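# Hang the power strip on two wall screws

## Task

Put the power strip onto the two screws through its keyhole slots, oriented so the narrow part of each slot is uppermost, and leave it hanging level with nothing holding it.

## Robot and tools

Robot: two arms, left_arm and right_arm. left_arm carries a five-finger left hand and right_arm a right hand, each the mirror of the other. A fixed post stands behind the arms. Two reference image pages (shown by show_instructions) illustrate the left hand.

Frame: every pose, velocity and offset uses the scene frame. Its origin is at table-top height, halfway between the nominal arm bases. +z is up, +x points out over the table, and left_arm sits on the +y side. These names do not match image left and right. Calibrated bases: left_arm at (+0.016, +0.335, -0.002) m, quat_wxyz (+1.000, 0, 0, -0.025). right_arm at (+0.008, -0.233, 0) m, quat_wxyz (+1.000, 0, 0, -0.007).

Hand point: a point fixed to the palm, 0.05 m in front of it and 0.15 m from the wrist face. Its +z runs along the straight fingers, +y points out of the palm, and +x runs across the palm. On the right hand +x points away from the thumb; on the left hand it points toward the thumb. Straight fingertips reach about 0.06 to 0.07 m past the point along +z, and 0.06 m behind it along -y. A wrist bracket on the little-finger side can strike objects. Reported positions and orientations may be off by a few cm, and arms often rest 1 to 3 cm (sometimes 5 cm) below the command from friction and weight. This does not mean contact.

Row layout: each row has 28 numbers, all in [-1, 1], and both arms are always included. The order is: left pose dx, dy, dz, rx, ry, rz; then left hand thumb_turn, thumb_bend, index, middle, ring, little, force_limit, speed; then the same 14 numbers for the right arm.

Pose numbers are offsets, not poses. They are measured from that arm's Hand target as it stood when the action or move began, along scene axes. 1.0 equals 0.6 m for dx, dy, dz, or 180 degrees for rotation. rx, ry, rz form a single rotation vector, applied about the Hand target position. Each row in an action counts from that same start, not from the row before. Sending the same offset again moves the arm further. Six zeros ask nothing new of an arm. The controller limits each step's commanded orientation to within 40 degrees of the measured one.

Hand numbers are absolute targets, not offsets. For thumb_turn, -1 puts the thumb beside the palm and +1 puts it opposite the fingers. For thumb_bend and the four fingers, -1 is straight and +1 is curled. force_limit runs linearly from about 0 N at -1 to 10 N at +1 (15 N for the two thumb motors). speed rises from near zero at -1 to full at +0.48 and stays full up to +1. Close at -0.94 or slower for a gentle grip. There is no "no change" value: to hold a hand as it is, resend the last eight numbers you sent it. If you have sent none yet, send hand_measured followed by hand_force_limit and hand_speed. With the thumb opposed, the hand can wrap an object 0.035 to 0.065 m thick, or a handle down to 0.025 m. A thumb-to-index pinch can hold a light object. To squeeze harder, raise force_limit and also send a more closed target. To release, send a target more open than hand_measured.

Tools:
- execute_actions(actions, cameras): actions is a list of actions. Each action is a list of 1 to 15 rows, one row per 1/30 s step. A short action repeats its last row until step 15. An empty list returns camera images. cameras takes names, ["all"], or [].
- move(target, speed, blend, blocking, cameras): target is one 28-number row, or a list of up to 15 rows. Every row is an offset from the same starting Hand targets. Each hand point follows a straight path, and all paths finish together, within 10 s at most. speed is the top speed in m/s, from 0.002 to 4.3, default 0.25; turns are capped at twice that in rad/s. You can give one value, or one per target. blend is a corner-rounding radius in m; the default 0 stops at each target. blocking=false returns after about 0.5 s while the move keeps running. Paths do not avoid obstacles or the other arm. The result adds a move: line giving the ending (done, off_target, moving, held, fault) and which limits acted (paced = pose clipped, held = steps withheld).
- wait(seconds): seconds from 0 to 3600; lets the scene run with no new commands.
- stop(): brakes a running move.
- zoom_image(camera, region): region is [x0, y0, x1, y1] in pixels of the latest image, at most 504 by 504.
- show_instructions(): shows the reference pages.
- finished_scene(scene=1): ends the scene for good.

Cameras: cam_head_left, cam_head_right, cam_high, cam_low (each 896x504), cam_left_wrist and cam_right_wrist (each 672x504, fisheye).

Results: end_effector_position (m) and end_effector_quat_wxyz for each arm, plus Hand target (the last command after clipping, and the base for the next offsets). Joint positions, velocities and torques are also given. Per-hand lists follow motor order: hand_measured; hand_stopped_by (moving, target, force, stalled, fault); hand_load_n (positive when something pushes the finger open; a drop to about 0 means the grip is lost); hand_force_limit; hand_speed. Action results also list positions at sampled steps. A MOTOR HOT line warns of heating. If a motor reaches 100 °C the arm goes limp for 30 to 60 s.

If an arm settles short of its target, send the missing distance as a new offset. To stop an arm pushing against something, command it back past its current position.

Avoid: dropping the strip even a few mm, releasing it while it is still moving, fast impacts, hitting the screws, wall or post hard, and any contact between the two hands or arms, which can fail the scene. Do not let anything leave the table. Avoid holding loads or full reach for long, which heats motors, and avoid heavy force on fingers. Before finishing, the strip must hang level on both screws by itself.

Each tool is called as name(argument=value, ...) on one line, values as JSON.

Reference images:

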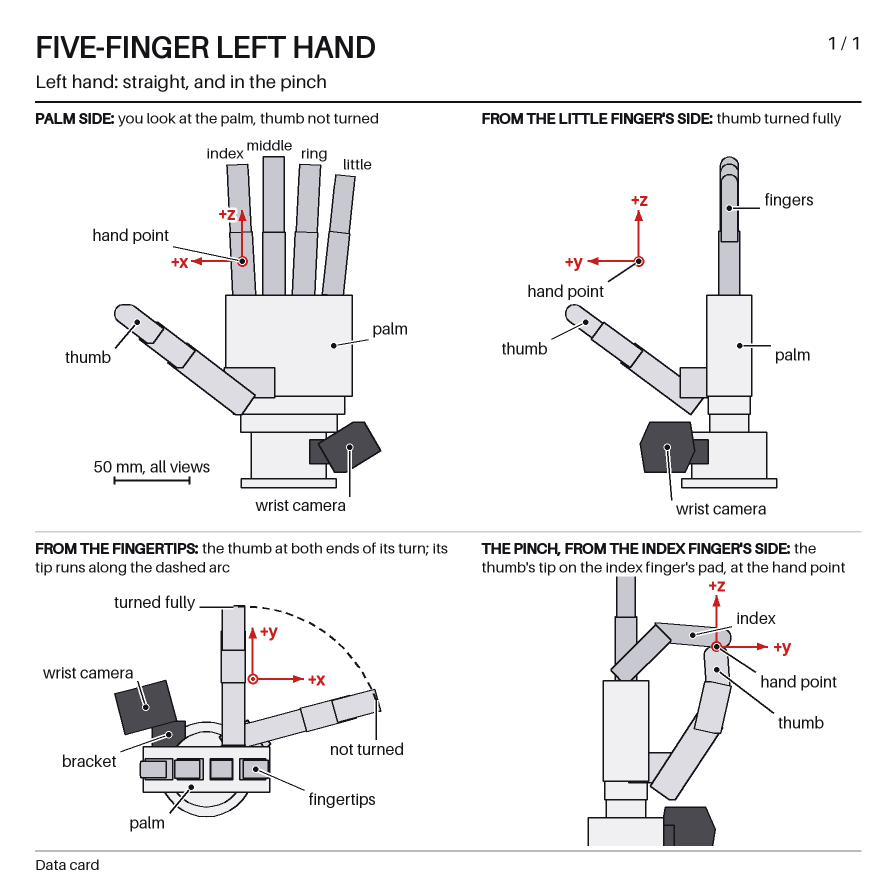

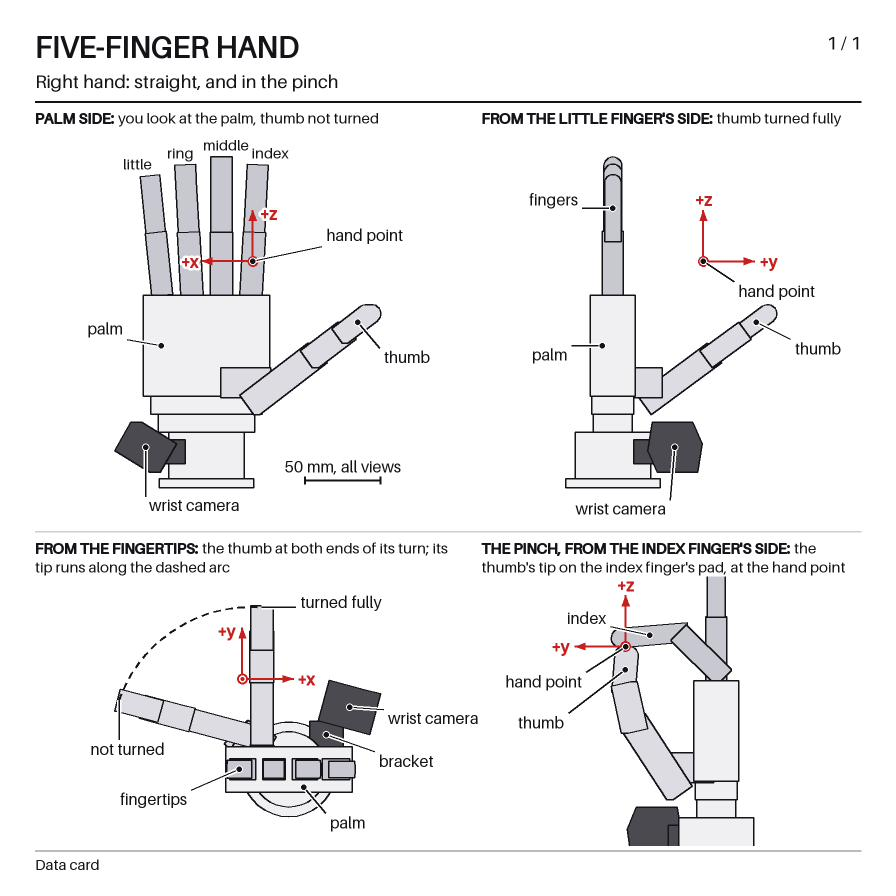

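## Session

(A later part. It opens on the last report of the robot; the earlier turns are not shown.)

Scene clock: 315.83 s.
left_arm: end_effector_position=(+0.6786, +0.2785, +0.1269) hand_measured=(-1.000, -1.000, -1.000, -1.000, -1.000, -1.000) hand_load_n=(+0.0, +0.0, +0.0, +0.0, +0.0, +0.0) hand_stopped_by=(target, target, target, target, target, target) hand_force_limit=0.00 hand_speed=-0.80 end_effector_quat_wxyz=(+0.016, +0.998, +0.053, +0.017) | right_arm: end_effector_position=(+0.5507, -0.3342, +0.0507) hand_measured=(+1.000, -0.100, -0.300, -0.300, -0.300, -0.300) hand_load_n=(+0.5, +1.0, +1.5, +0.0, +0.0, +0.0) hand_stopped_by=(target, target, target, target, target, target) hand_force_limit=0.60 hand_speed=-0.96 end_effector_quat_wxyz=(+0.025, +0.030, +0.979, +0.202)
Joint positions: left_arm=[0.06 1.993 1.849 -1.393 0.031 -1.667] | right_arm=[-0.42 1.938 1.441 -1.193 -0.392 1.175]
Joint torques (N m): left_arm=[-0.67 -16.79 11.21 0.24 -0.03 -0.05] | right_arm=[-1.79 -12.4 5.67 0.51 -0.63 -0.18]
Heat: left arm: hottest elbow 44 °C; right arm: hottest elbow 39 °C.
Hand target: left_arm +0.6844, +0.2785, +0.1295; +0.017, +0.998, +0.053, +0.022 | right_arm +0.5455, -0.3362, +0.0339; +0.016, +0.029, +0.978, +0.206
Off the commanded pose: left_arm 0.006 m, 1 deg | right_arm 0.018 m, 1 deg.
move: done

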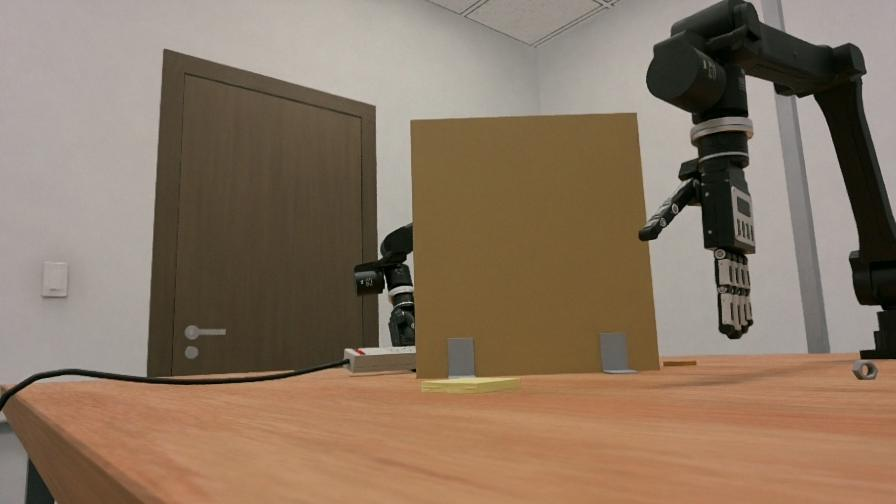

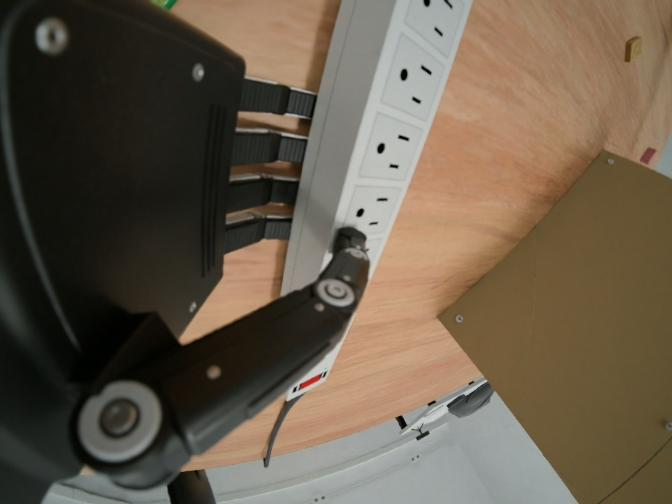

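move(target=[[0,0,0,0,0,0,-1,-1,-1,-1,-1,-1,0,-0.8, 0,0,0,0,0,0,1,-0.4,-0.3,-0.3,-0.3,-0.3,0.6,-0.96]], speed=0.03, cameras=["cam_low","cam_right_wrist"])

zoom_image(camera="cam_low", region=[320, 300, 440, 400])

Scene clock: 321.27 s.
left_arm: end_effector_position=(+0.6786, +0.2785, +0.1269) hand_measured=(-1.000, -1.000, -1.000, -1.000, -1.000, -1.000) hand_load_n=(+0.0, +0.0, +0.0, +0.0, +0.0, +0.0) hand_stopped_by=(target, target, target, target, target, target) hand_force_limit=0.00 hand_speed=-0.80 end_effector_quat_wxyz=(+0.016, +0.998, +0.053, +0.017) | right_arm: end_effector_position=(+0.5517, -0.3347, +0.0504) hand_measured=(+1.000, -0.388, -0.300, -0.300, -0.300, -0.300) hand_load_n=(+0.0, +0.0, +0.0, +0.0, +0.0, +0.0) hand_stopped_by=(target, moving, target, target, target, target) hand_force_limit=0.60 hand_speed=-0.96 end_effector_quat_wxyz=(+0.027, +0.029, +0.979, +0.201)
Joint positions: left_arm=[0.06 1.993 1.849 -1.393 0.031 -1.667] | right_arm=[-0.42 1.939 1.441 -1.188 -0.392 1.173]
Joint torques (N m): left_arm=[-0.32 -16.97 11.22 0.23 -0.04 -0.06] | right_arm=[-1.96 -12.34 5.71 0.31 -0.63 -0.16]
Heat: left arm: hottest elbow 44 °C; right arm: hottest elbow 38 °C.
Hand target: left_arm +0.6844, +0.2785, +0.1295; +0.017, +0.998, +0.053, +0.022 | right_arm +0.5454, -0.3362, +0.0338; +0.016, +0.029, +0.978, +0.206
Off the commanded pose: left_arm 0.006 m, 1 deg | right_arm 0.018 m, 1 deg.
move: moving (right_arm; no rest 5 s after the move's start)

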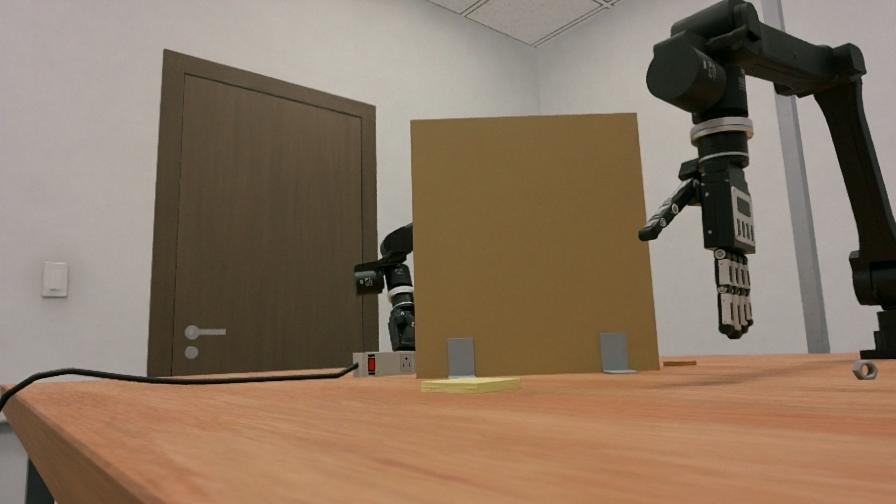

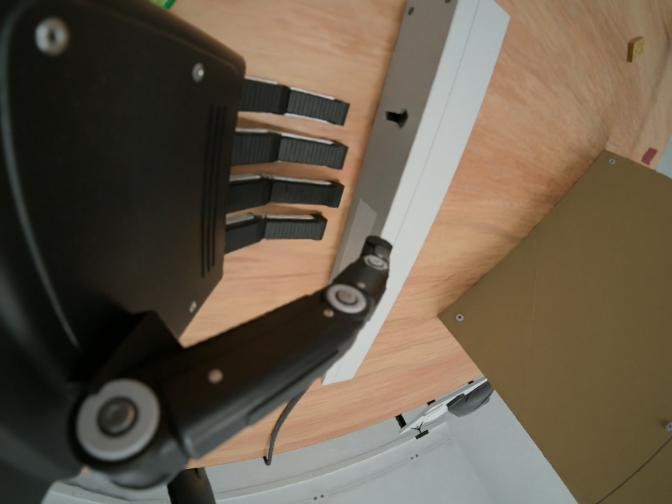

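Scaled by 4.200 from the camera's image (finer frame: 1280x720).

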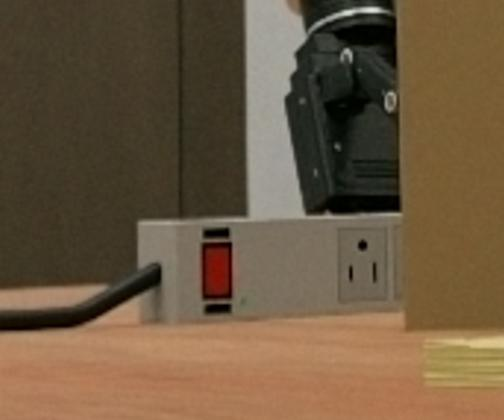

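move(target=[[0,0,0,0,0,0,-1,-1,-1,-1,-1,-1,0,-0.8, 0,-0.06,0.05,0,0,0,1,-1,-0.3,-0.3,-0.3,-0.3,0.6,-0.7],[0,0,0,0,0,0,-1,-1,-1,-1,-1,-1,0,-0.8, -0.03,-0.05,0.27,0,0,0,1,-1,-0.3,-0.3,-0.3,-0.3,0.6,-0.7]], speed=0.12, blend=0.02, cameras=["cam_head_left","cam_head_right","cam_right_wrist"])

zoom_image(camera="cam_head_left", region=[540, 180, 700, 320])

Scene clock: 333.67 s.
left_arm: end_effector_position=(+0.6786, +0.2785, +0.1269) hand_measured=(-1.000, -1.000, -1.000, -1.000, -1.000, -1.000) hand_load_n=(+0.0, +0.0, +0.0, +0.0, +0.0, +0.0) hand_stopped_by=(target, target, target, target, target, target) hand_force_limit=0.00 hand_speed=-0.80 end_effector_quat_wxyz=(+0.016, +0.998, +0.053, +0.017) | right_arm: end_effector_position=(+0.5193, -0.3582, +0.1791) hand_measured=(+1.000, -1.000, -0.300, -0.300, -0.300, -0.300) hand_load_n=(+0.0, +0.0, +0.5, +0.0, +0.0, +0.0) hand_stopped_by=(target, target, target, target, target, target) hand_force_limit=0.60 hand_speed=-0.70 end_effector_quat_wxyz=(-0.002, +0.038, +0.976, +0.216)
Joint positions: left_arm=[0.06 1.993 1.849 -1.393 0.031 -1.667] | right_arm=[-0.486 1.821 1.615 -1.573 -0.385 1.109]
Joint torques (N m): left_arm=[-0.44 -17.44 11.19 0.24 -0.03 -0.05] | right_arm=[-1.73 -13.63 10.43 -0.69 -0.45 -0.2]
Heat: left arm: hottest elbow 44 °C; right arm: hottest elbow 38 °C.
Hand target: left_arm +0.6844, +0.2785, +0.1295; +0.017, +0.998, +0.053, +0.022 | right_arm +0.5275, -0.3661, +0.1959; +0.016, +0.029, +0.978, +0.206
Off the commanded pose: left_arm 0.006 m, 1 deg | right_arm 0.020 m, 3 deg.
move: off_target (right_arm)

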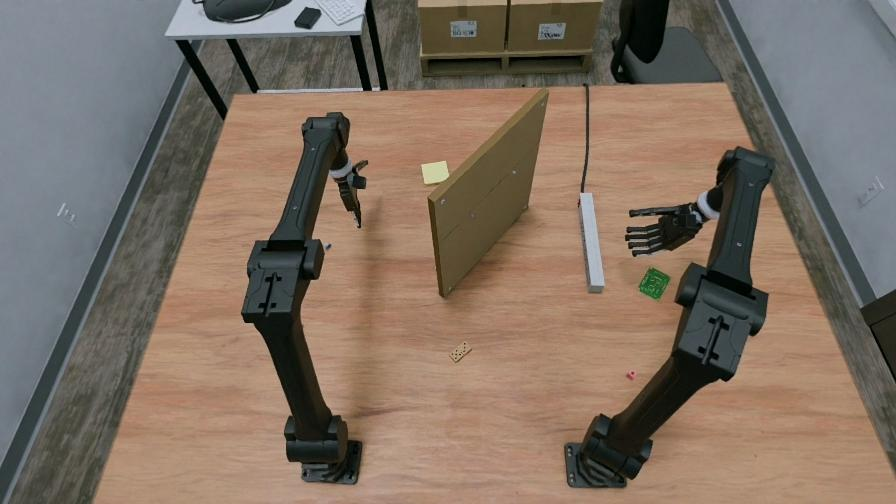

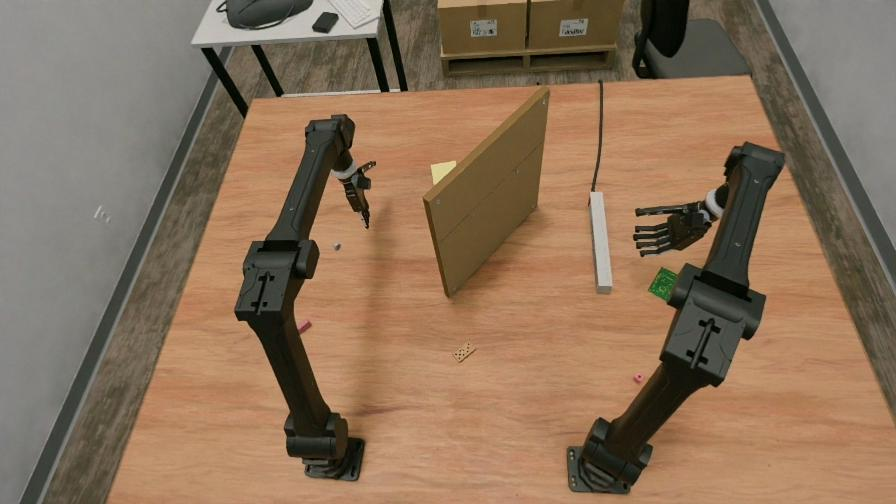

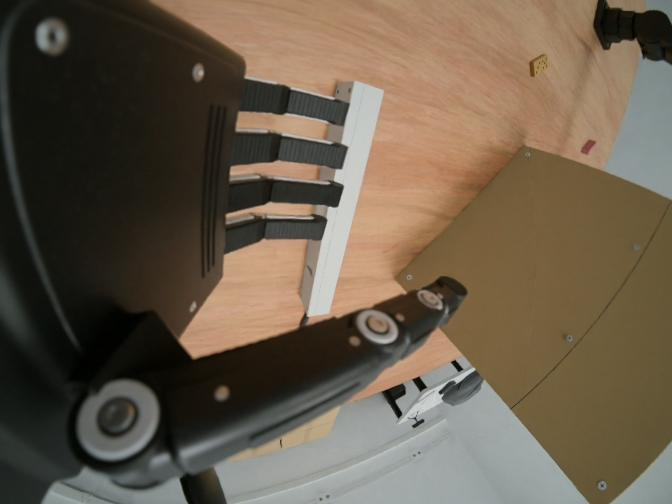

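Scaled by 3.150 from the camera's image (finer frame: 1280x720).

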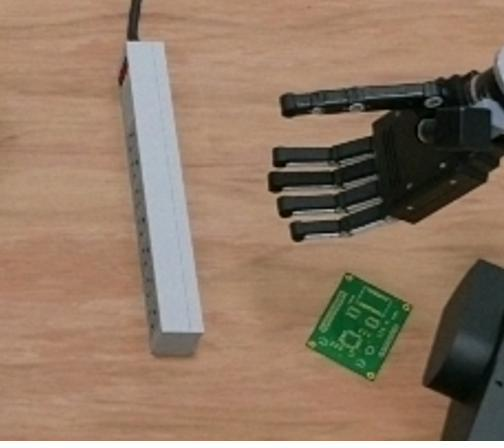

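move(target=[[0,0,0,0,0,0,-1,-1,-1,-1,-1,-1,0,-0.8, -0.109,0.1185,0.05,-0.366,0.0166,0.008,1,-1,-0.3,-0.3,-0.3,-0.3,0.6,-0.7]], speed=0.18, cameras=["cam_head_left","cam_right_wrist"])

Scene clock: 338.73 s.
left_arm: end_effector_position=(+0.6786, +0.2785, +0.1269) hand_measured=(-1.000, -1.000, -1.000, -1.000, -1.000, -1.000) hand_load_n=(+0.0, +0.0, +0.0, +0.0, +0.0, +0.0) hand_stopped_by=(target, target, target, target, target, target) hand_force_limit=0.00 hand_speed=-0.80 end_effector_quat_wxyz=(+0.016, +0.998, +0.053, +0.017) | right_arm: end_effector_position=(+0.4678, -0.2951, +0.2271) hand_measured=(+1.000, -1.000, -0.300, -0.300, -0.300, -0.300) hand_load_n=(+0.0, +0.0, -0.5, +0.0, +0.0, +0.0) hand_stopped_by=(target, target, target, target, target, target) hand_force_limit=0.60 hand_speed=-0.70 end_effector_quat_wxyz=(+0.005, +0.005, +0.934, -0.358)
Joint positions: left_arm=[0.06 1.993 1.849 -1.393 0.031 -1.667] | right_arm=[0.069 1.466 1.389 -1.535 0.731 1.653]
Joint torques (N m): left_arm=[-0.44 -17.26 11.23 0.14 -0.04 -0.08] | right_arm=[-0.97 -9.58 6.65 -0.21 0.59 0.06]
Heat: left arm: hottest elbow 44 °C; right arm: hottest elbow 38 °C.
Hand target: left_arm +0.6844, +0.2785, +0.1295; +0.017, +0.998, +0.053, +0.022 | right_arm +0.4621, -0.2950, +0.2258; +0.003, +0.009, +0.933, -0.359
Off the commanded pose: left_arm 0.006 m, 1 deg | right_arm 0.006 m, 1 deg.
move: done

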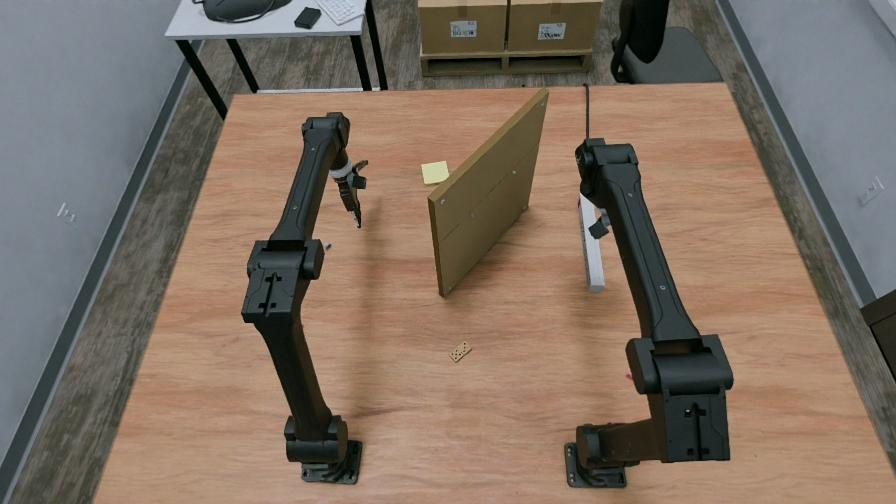

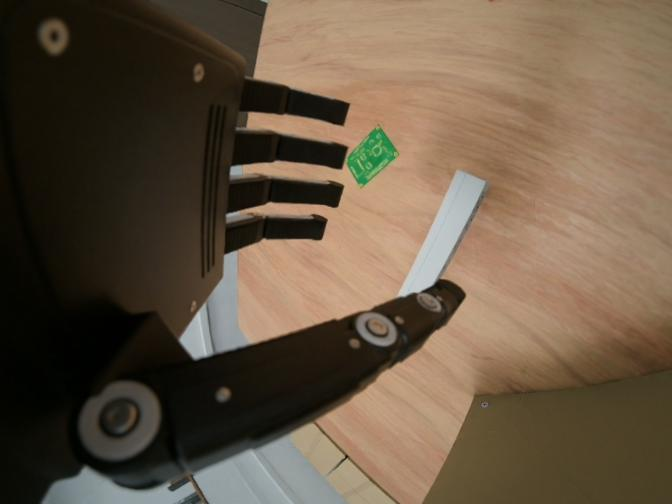

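move(target=[[0,0,0,0,0,0,-1,-1,-1,-1,-1,-1,0,-0.8, 0.0,-0.004,-0.25,0,0,0,1,-1,-0.3,-0.3,-0.3,-0.3,0.6,-0.7]], speed=0.14, cameras=["cam_right_wrist"])

Scene clock: 340.50 s.
left_arm: end_effector_position=(+0.6786, +0.2785, +0.1269) hand_measured=(-1.000, -1.000, -1.000, -1.000, -1.000, -1.000) hand_load_n=(+0.0, +0.0, +0.0, +0.0, +0.0, +0.0) hand_stopped_by=(target, target, target, target, target, target) hand_force_limit=0.00 hand_speed=-0.80 end_effector_quat_wxyz=(+0.016, +0.998, +0.053, +0.017) | right_arm: end_effector_position=(+0.4643, -0.2955, +0.0837) hand_measured=(+1.000, -1.000, -0.300, -0.300, -0.300, -0.300) hand_load_n=(+0.0, +0.0, +0.0, +0.0, +0.0, +0.0) hand_stopped_by=(target, target, target, target, target, target) hand_force_limit=0.60 hand_speed=-0.70 end_effector_quat_wxyz=(+0.008, +0.006, +0.934, -0.358)
Joint positions: left_arm=[0.06 1.993 1.849 -1.393 0.031 -1.667] | right_arm=[0.069 1.553 1.095 -1.149 0.732 1.654]
Joint torques (N m): left_arm=[-0.5 -17.38 11.21 0.27 -0.03 -0.06] | right_arm=[-1.61 -8.82 6.22 0.49 0.56 0]
Heat: left arm: hottest elbow 44 °C; right arm: hottest elbow 38 °C.
Hand target: left_arm +0.6844, +0.2785, +0.1295; +0.017, +0.998, +0.053, +0.022 | right_arm +0.4621, -0.2974, +0.0759; +0.003, +0.009, +0.933, -0.359
Off the commanded pose: left_arm 0.006 m, 1 deg | right_arm 0.008 m, 1 deg.
move: done

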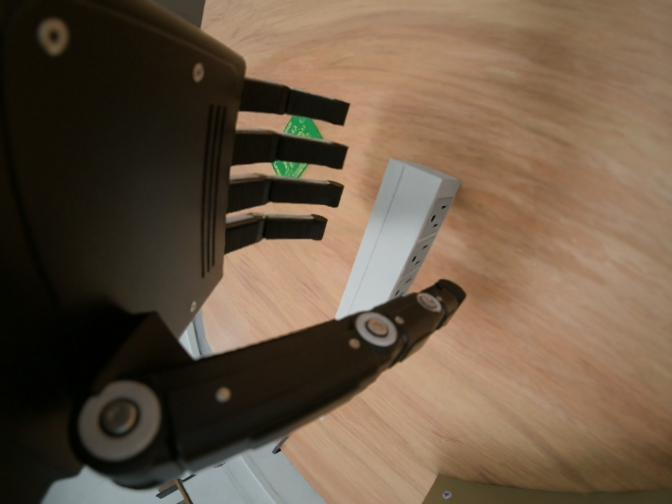

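move(target=[[0,0,0,0,0,0,-1,-1,-1,-1,-1,-1,0,-0.8, 0.0,0,-0.06,0,0,0,1,-1,-0.3,-0.3,-0.3,-0.3,0.6,-0.7]], speed=0.05, cameras=["cam_right_wrist"])

Scene clock: 342.00 s.
left_arm: end_effector_position=(+0.6786, +0.2785, +0.1269) hand_measured=(-1.000, -1.000, -1.000, -1.000, -1.000, -1.000) hand_load_n=(+0.0, +0.0, +0.0, +0.0, +0.0, +0.0) hand_stopped_by=(target, target, target, target, target, target) hand_force_limit=0.00 hand_speed=-0.80 end_effector_quat_wxyz=(+0.016, +0.998, +0.053, +0.017) | right_arm: end_effector_position=(+0.4666, -0.2954, +0.0514) hand_measured=(+1.000, -1.000, -0.300, -0.300, -0.300, -0.300) hand_load_n=(+0.0, +0.0, +0.0, +0.0, +0.0, +0.0) hand_stopped_by=(target, target, target, target, target, target) hand_force_limit=0.60 hand_speed=-0.70 end_effector_quat_wxyz=(+0.012, +0.008, +0.934, -0.358)
Joint positions: left_arm=[0.06 1.993 1.849 -1.393 0.031 -1.667] | right_arm=[0.069 1.596 1.05 -1.052 0.732 1.654]
Joint torques (N m): left_arm=[-0.44 -16.91 11.19 0.23 -0.04 -0.07] | right_arm=[-1.44 -8.12 5.68 0.57 0.57 0.01]
Heat: left arm: hottest elbow 44 °C; right arm: hottest elbow 38 °C.
Hand target: left_arm +0.6844, +0.2785, +0.1295; +0.017, +0.998, +0.053, +0.022 | right_arm +0.4621, -0.2974, +0.0399; +0.003, +0.009, +0.933, -0.359
Off the commanded pose: left_arm 0.006 m, 1 deg | right_arm 0.012 m, 1 deg.
move: off_target (right_arm)

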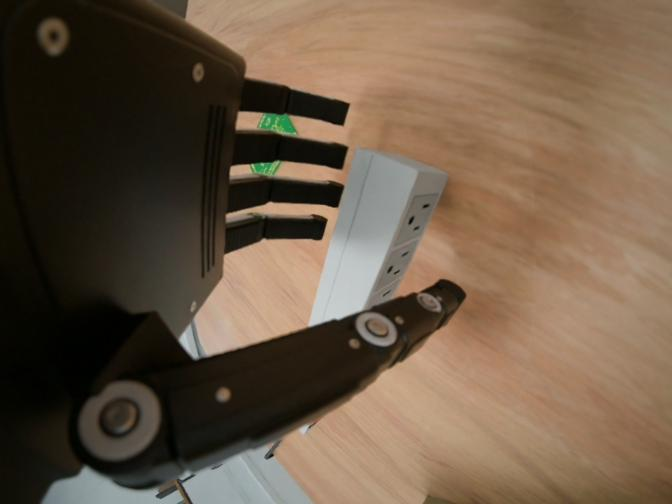

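move(target=[[0,0,0,0,0,0,-1,-1,-1,-1,-1,-1,0,-0.8, 0.0,0,-0.026,0,0,0,1,-1,-0.3,-0.3,-0.3,-0.3,0.6,-0.7],[0,0,0,0,0,0,-1,-1,-1,-1,-1,-1,0,-0.8, 0.0,0,-0.026,0,0,0,1,-0.6,-0.3,-0.3,-0.3,-0.3,0.0,-0.6]], speed=0.04, cameras=["cam_right_wrist"])

Scene clock: 344.17 s.
left_arm: end_effector_position=(+0.6786, +0.2785, +0.1269) hand_measured=(-1.000, -1.000, -1.000, -1.000, -1.000, -1.000) hand_load_n=(+0.0, +0.0, +0.0, +0.0, +0.0, +0.0) hand_stopped_by=(target, target, target, target, target, target) hand_force_limit=0.00 hand_speed=-0.80 end_effector_quat_wxyz=(+0.016, +0.998, +0.053, +0.017) | right_arm: end_effector_position=(+0.4667, -0.2953, +0.0353) hand_measured=(+1.000, -0.600, -0.300, -0.300, -0.300, -0.300) hand_load_n=(+0.0, +0.0, +0.0, +0.0, +0.0, +0.0) hand_stopped_by=(target, target, target, target, target, target) hand_force_limit=0.00 hand_speed=-0.60 end_effector_quat_wxyz=(+0.011, +0.008, +0.934, -0.358)
Joint positions: left_arm=[0.06 1.993 1.849 -1.393 0.031 -1.667] | right_arm=[0.069 1.621 1.031 -1.009 0.732 1.654]
Joint torques (N m): left_arm=[-0.32 -17.38 11.18 0.18 -0.03 -0.07] | right_arm=[-1.44 -8.47 5.56 0.5 0.56 0.01]
Heat: left arm: hottest elbow 44 °C; right arm: hottest elbow 38 °C.
Hand target: left_arm +0.6844, +0.2785, +0.1295; +0.017, +0.998, +0.053, +0.022 | right_arm +0.4619, -0.2974, +0.0242; +0.003, +0.009, +0.933, -0.359
Off the commanded pose: left_arm 0.006 m, 1 deg | right_arm 0.012 m, 1 deg.
move: off_target (right_arm); target 2's new numbers were sent with right_arm's hand 0.012 m and 1 deg from that target

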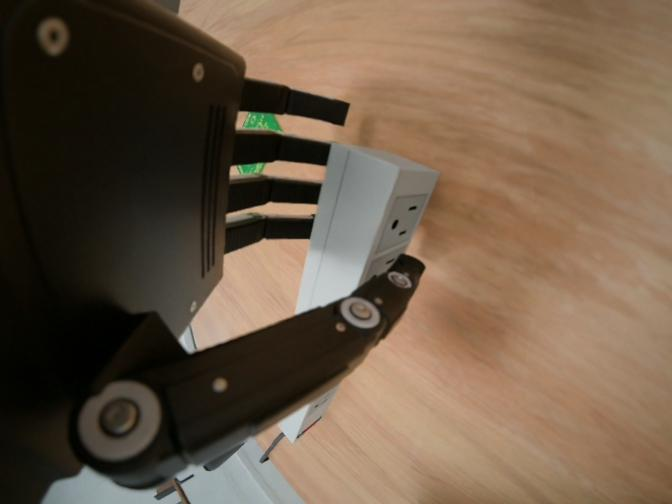

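move(target=[[0,0,0,0,0,0,-1,-1,-1,-1,-1,-1,0,-0.8, 0.0,0,0,0,0,0,1,0.5,-0.3,-0.3,-0.3,-0.3,0.4,-0.9]], speed=0.04, cameras=["cam_right_wrist","cam_low","cam_head_left"])

zoom_image(camera="cam_head_left", region=[540, 180, 700, 320])

Scene clock: 349.23 s.
left_arm: end_effector_position=(+0.6786, +0.2785, +0.1269) hand_measured=(-1.000, -1.000, -1.000, -1.000, -1.000, -1.000) hand_load_n=(+0.0, +0.0, +0.0, +0.0, +0.0, +0.0) hand_stopped_by=(target, target, target, target, target, target) hand_force_limit=0.00 hand_speed=-0.80 end_effector_quat_wxyz=(+0.016, +0.998, +0.053, +0.017) | right_arm: end_effector_position=(+0.4672, -0.2953, +0.0353) hand_measured=(+1.000, -0.006, -0.300, -0.300, -0.300, -0.300) hand_load_n=(+2.5, +10.0, +4.5, +4.5, +5.0, +0.0) hand_stopped_by=(target, force, target, target, target, target) hand_force_limit=0.40 hand_speed=-0.90 end_effector_quat_wxyz=(+0.012, +0.008, +0.934, -0.358)
Joint positions: left_arm=[0.06 1.993 1.849 -1.393 0.031 -1.667] | right_arm=[0.069 1.621 1.031 -1.007 0.732 1.654]
Joint torques (N m): left_arm=[-0.67 -17.49 11.26 0.24 -0.02 -0.08] | right_arm=[-1.55 -8.35 5.57 0.49 0.57 0.01]
Heat: left arm: hottest elbow 44 °C; right arm: hottest elbow 38 °C.
Hand target: left_arm +0.6844, +0.2785, +0.1295; +0.017, +0.998, +0.053, +0.022 | right_arm +0.4620, -0.2974, +0.0242; +0.003, +0.009, +0.933, -0.359
Off the commanded pose: left_arm 0.006 m, 1 deg | right_arm 0.013 m, 1 deg.
move: done
Images, in order (width x height): cam_head_left 896x504, cam_low 896x504, cam_right_wrist 672x504.

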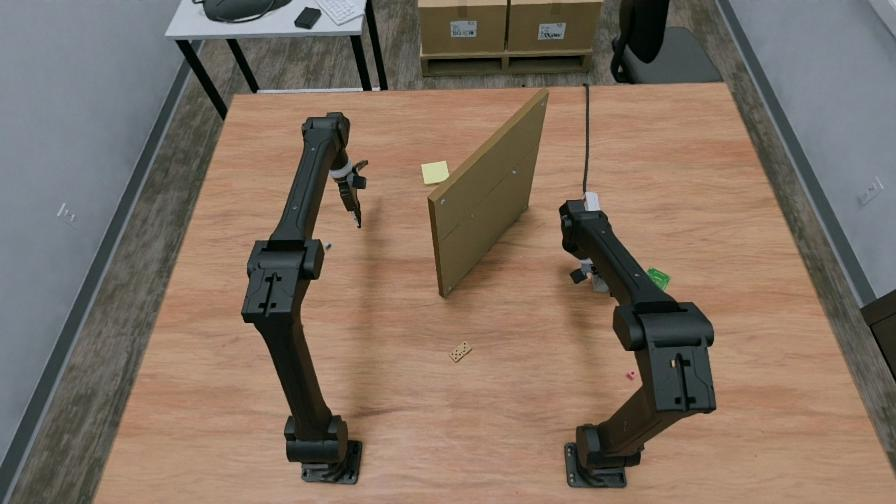

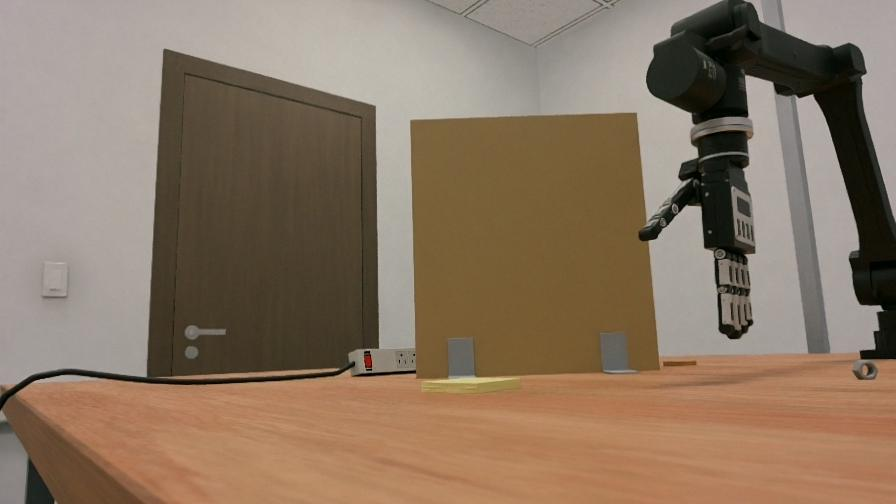

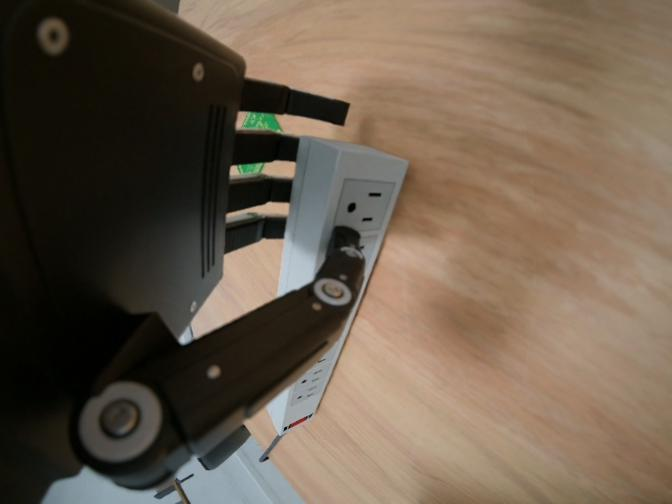

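Scaled by 3.150 from the camera's image (finer frame: 1280x720).

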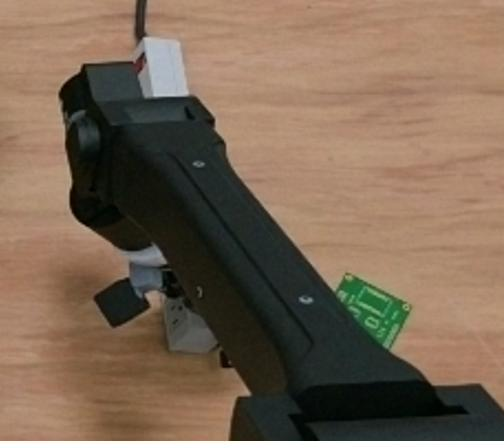

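move(target=[[0,0,0,0,0,0,-1,-1,-1,-1,-1,-1,0,-0.8, 0,0,0,0,0,0,1,0.52,-0.3,-0.3,-0.3,-0.3,0.6,-0.88],[0,0,0,0,0,0,-1,-1,-1,-1,-1,-1,0,-0.8, 0,0,0.08,0,0,0,1,0.52,-0.3,-0.3,-0.3,-0.3,0.6,-0.88]], speed=0.05, cameras=["cam_right_wrist","cam_low"])

zoom_image(camera="cam_low", region=[320, 300, 440, 400])

Scene clock: 351.93 s.
left_arm: end_effector_position=(+0.6786, +0.2785, +0.1269) hand_measured=(-1.000, -1.000, -1.000, -1.000, -1.000, -1.000) hand_load_n=(+0.0, +0.0, +0.0, +0.0, +0.0, +0.0) hand_stopped_by=(target, target, target, target, target, target) hand_force_limit=0.00 hand_speed=-0.80 end_effector_quat_wxyz=(+0.016, +0.998, +0.053, +0.017) | right_arm: end_effector_position=(+0.4506, -0.2964, +0.0525) hand_measured=(+1.000, +0.006, -0.300, -0.300, -0.300, -0.300) hand_load_n=(+4.5, +12.0, +7.0, +4.5, +3.5, +0.0) hand_stopped_by=(target, force, target, target, target, target) hand_force_limit=0.60 hand_speed=-0.88 end_effector_quat_wxyz=(-0.011, +0.001, +0.933, -0.359)
Joint positions: left_arm=[0.06 1.993 1.849 -1.393 0.031 -1.667] | right_arm=[0.069 1.586 1.043 -1.107 0.732 1.658]
Joint torques (N m): left_arm=[-0.62 -17.32 11.23 0.18 -0.02 -0.07] | right_arm=[-1.49 -10.64 9.22 -1.02 0.57 -0.05]
Heat: left arm: hottest elbow 44 °C; right arm: hottest elbow 38 °C.
Hand target: left_arm +0.6844, +0.2785, +0.1295; +0.017, +0.998, +0.053, +0.022 | right_arm +0.4619, -0.2974, +0.0722; +0.003, +0.009, +0.933, -0.359
Off the commanded pose: left_arm 0.006 m, 1 deg | right_arm 0.023 m, 2 deg.
move: off_target (right_arm)
Images, in order (width x height): cam_low 896x504, cam_right_wrist 672x504.

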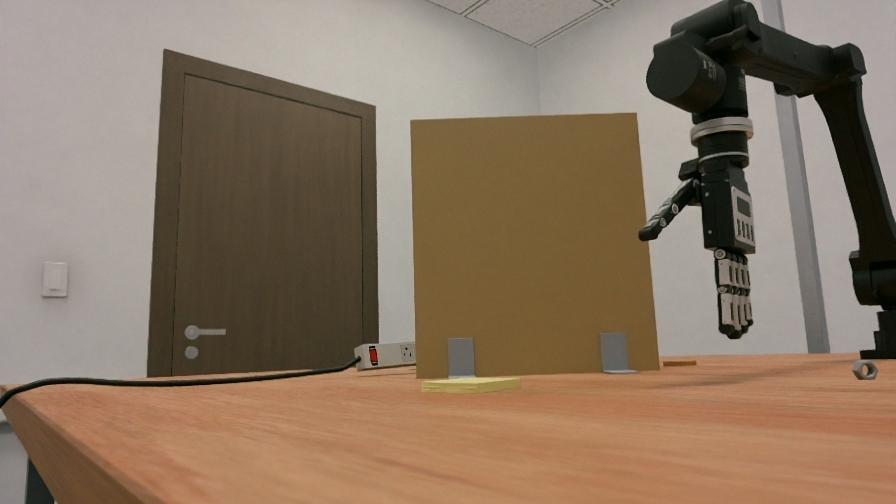

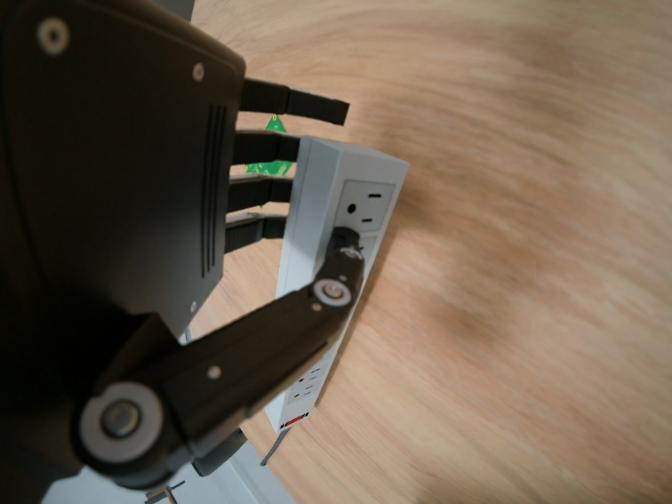

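Scaled by 4.200 from the camera's image (finer frame: 1280x720).

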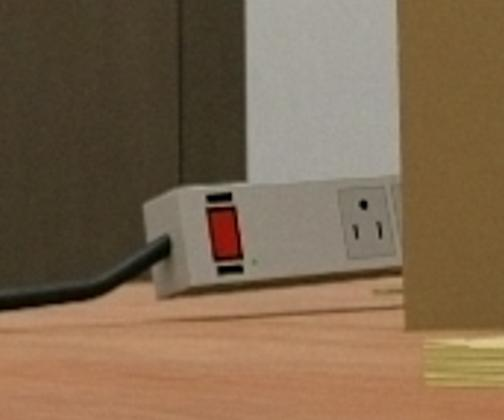

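move(target=[[0,0,0,0,0,0,-1,-1,-1,-1,-1,-1,0,-0.8, 0,0,0.06,0,0,0,1,0.52,-0.3,-0.3,-0.3,-0.3,0.6,-0.88],[0,0,0,0,0,0,-1,-1,-1,-1,-1,-1,0,-0.8, 0.01,-0.07,0.13,0.366,-0.008,0,1,0.52,-0.3,-0.3,-0.3,-0.3,0.6,-0.88]], speed=0.1, blend=0.02, cameras=["cam_right_wrist","cam_low","cam_high","cam_head_left"])

zoom_image(camera="cam_low", region=[300, 240, 440, 380])

Scene clock: 360.10 s.
left_arm: end_effector_position=(+0.6786, +0.2785, +0.1269) hand_measured=(-1.000, -1.000, -1.000, -1.000, -1.000, -1.000) hand_load_n=(+0.0, +0.0, +0.0, +0.0, +0.0, +0.0) hand_stopped_by=(target, target, target, target, target, target) hand_force_limit=0.00 hand_speed=-0.80 end_effector_quat_wxyz=(+0.016, +0.998, +0.053, +0.017) | right_arm: end_effector_position=(+0.4601, -0.3323, +0.1354) hand_measured=(+1.000, +0.006, -0.300, -0.300, -0.300, -0.300) hand_load_n=(+5.0, +13.0, +10.5, +3.0, +0.0, +0.0) hand_stopped_by=(target, force, target, target, target, target) hand_force_limit=0.60 hand_speed=-0.88 end_effector_quat_wxyz=(-0.007, +0.037, +0.978, +0.207)
Joint positions: left_arm=[0.06 1.993 1.849 -1.393 0.031 -1.667] | right_arm=[-0.491 1.691 1.325 -1.414 -0.364 1.104]
Joint torques (N m): left_arm=[-0.44 -17.32 11.14 0.24 -0.03 -0.07] | right_arm=[-1.73 -10.75 10.48 -1.28 -0.85 -0.51]
Heat: left arm: hottest elbow 44 °C; right arm: hottest elbow 39 °C.
Hand target: left_arm +0.6844, +0.2785, +0.1295; +0.017, +0.998, +0.053, +0.022 | right_arm +0.4680, -0.3394, +0.1502; +0.009, +0.014, +0.978, +0.206
Off the commanded pose: left_arm 0.006 m, 1 deg | right_arm 0.018 m, 3 deg.
move: off_target (right_arm); blend cut to 0.018 m at target 1
Images, in order (width x height): cam_head_left 896x504, cam_high 896x504, cam_low 896x504, cam_right_wrist 672x504.

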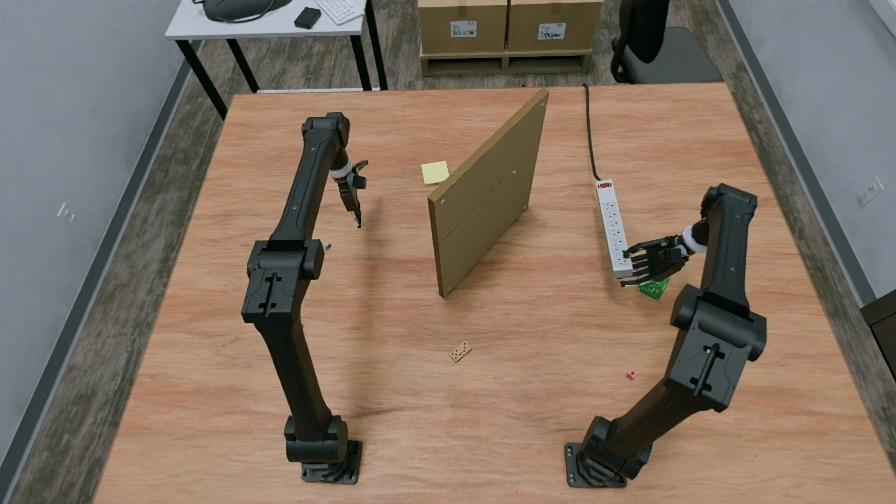

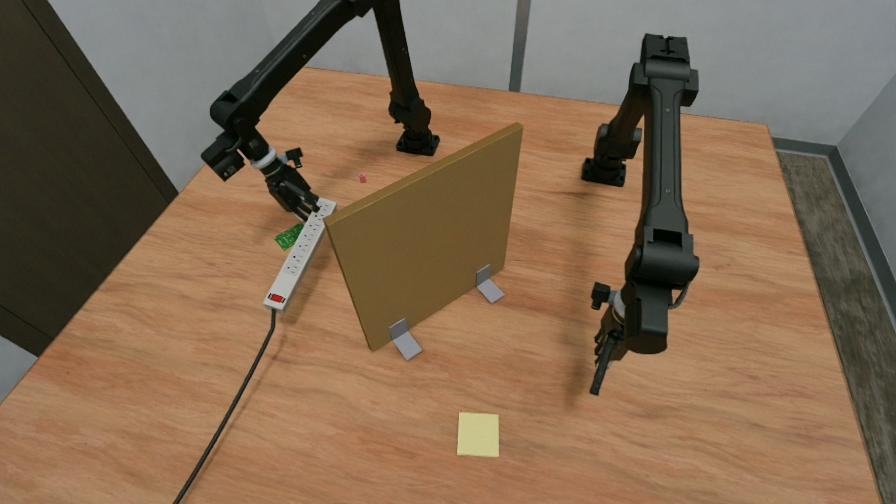

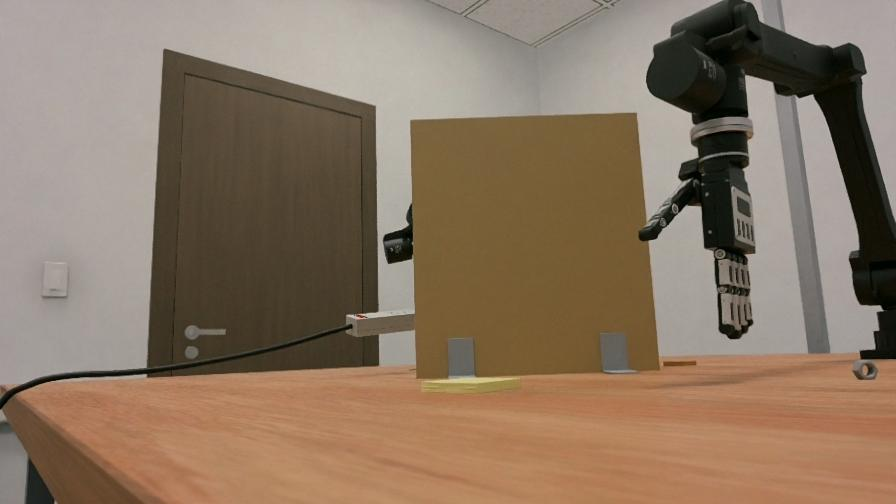

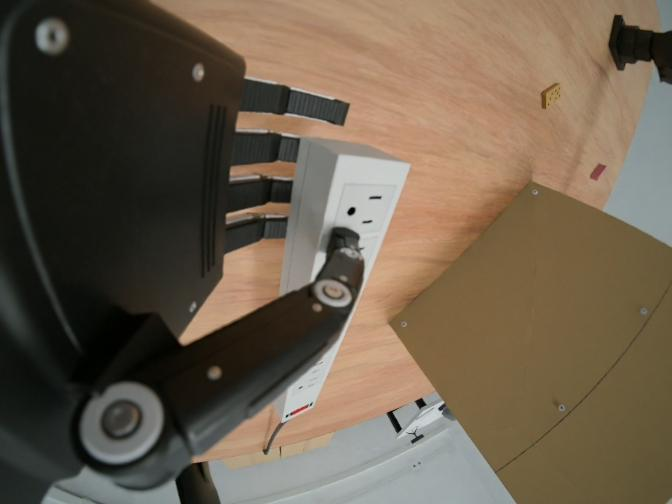

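Scaled by 3.600 from the camera's image (finer frame: 1280x720).

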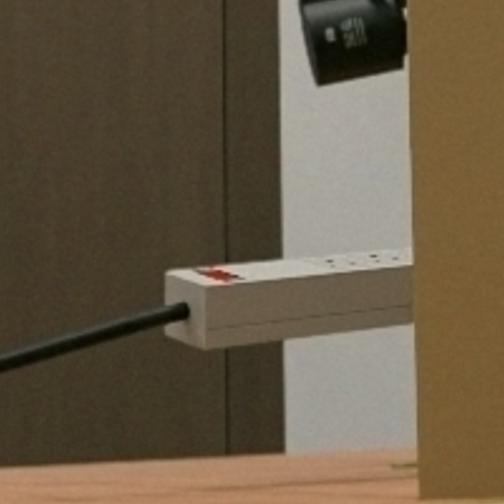

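zoom_image(camera="cam_head_left", region=[550, 160, 690, 300])

zoom_image(camera="cam_high", region=[230, 160, 390, 320])

Scaled by 3.600 from the camera's image (finer frame: 1280x720).

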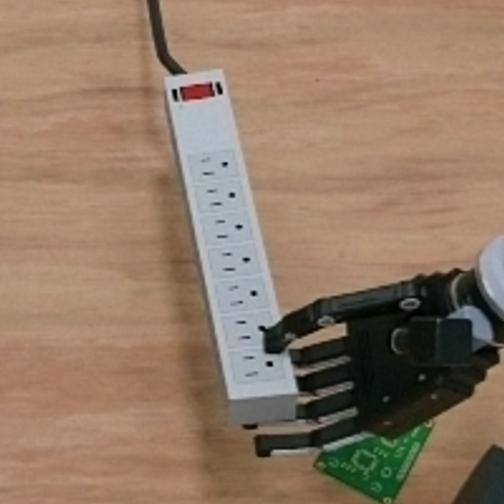

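Scaled by 3.150 from the camera's image (finer frame: 1280x720).

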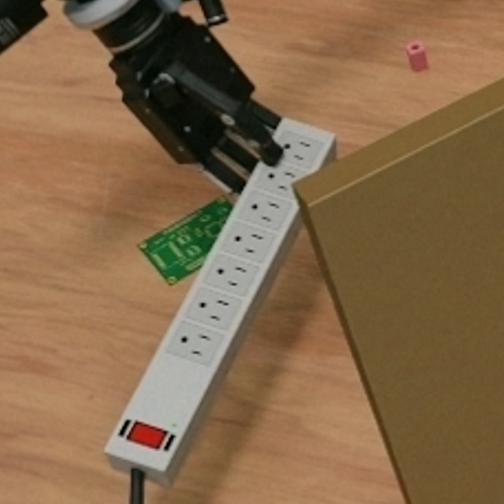

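move(target=[[-0.14,0.04,0.28,0,0,0,-1,-1,-1,-1,-1,-1,0,-0.8, 0,0,0,0,-0.025,0,1,0.52,-0.3,-0.3,-0.3,-0.3,0.6,-0.88],[-0.557,0.0025,0.484,0,0,-0.48,-1,-1,-1,-1,-1,-1,0,-0.8, 0,0,0,0,-0.025,0,1,0.52,-0.3,-0.3,-0.3,-0.3,0.6,-0.88]], speed=0.25, blend=0.05, cameras=["cam_head_left","cam_high"])

Scene clock: 373.87 s.
left_arm: end_effector_position=(+0.3531, +0.2838, +0.4249) hand_measured=(-1.000, -1.000, -1.000, -1.000, -1.000, -1.000) hand_load_n=(+0.0, +0.0, +0.0, +0.0, +0.0, +0.0) hand_stopped_by=(target, target, target, target, target, target) hand_force_limit=0.00 hand_speed=-0.80 end_effector_quat_wxyz=(-0.083, +0.762, -0.618, +0.175) | right_arm: end_effector_position=(+0.4688, -0.3373, +0.1380) hand_measured=(+1.000, +0.006, -0.300, -0.300, -0.300, -0.300) hand_load_n=(+4.5, +12.5, +10.5, +3.5, +0.0, +0.0) hand_stopped_by=(target, force, target, target, target, target) hand_force_limit=0.60 hand_speed=-0.88 end_effector_quat_wxyz=(+0.026, +0.021, +0.977, +0.209)
Joint positions: left_arm=[0.08 1.212 1.708 -1.69 0.099 -0.198] | right_arm=[-0.502 1.691 1.325 -1.368 -0.394 1.065]
Joint torques (N m): left_arm=[-1.14 -6.53 8.65 0.44 -0.08 0.05] | right_arm=[-1.85 -13.16 6.95 0.2 -1.11 -0.36]
Heat: left arm: hottest elbow 44 °C; right arm: hottest elbow 41 °C.
Hand target: left_arm +0.3501, +0.2799, +0.4199; +0.027, +0.764, -0.645, +0.005 | right_arm +0.4680, -0.3394, +0.1502; +0.047, +0.005, +0.977, +0.207
Off the commanded pose: left_arm 0.007 m, 23 deg | right_arm 0.012 m, 3 deg.
joint sent to its limit (left arm) — joint 4 (wrist pitch), lower limit. The joint targets are off in orientation, not in position.
move: off_target (left_arm, right_arm)

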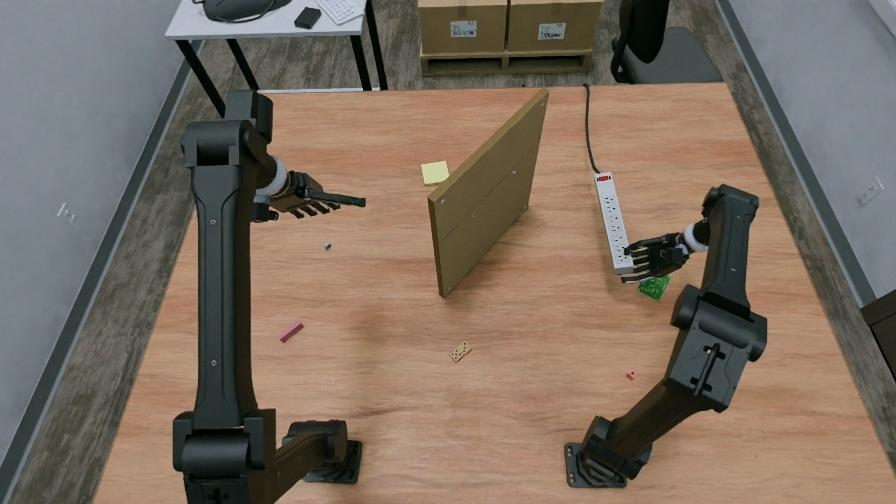

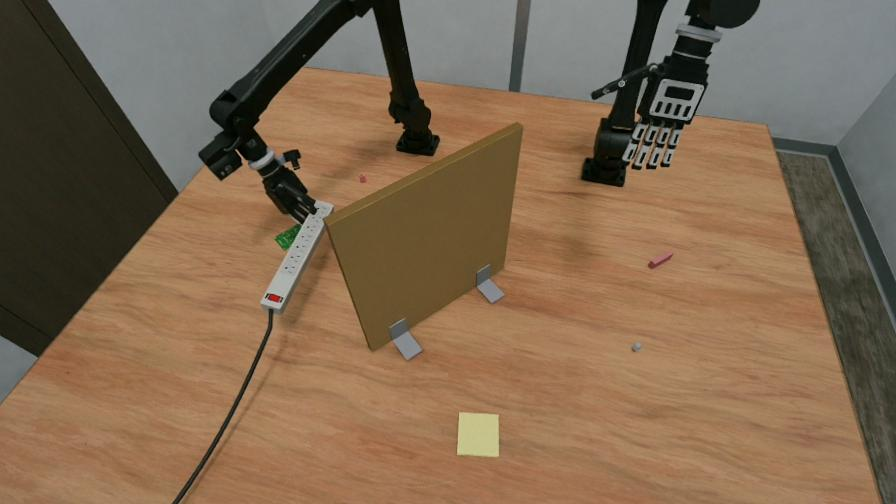

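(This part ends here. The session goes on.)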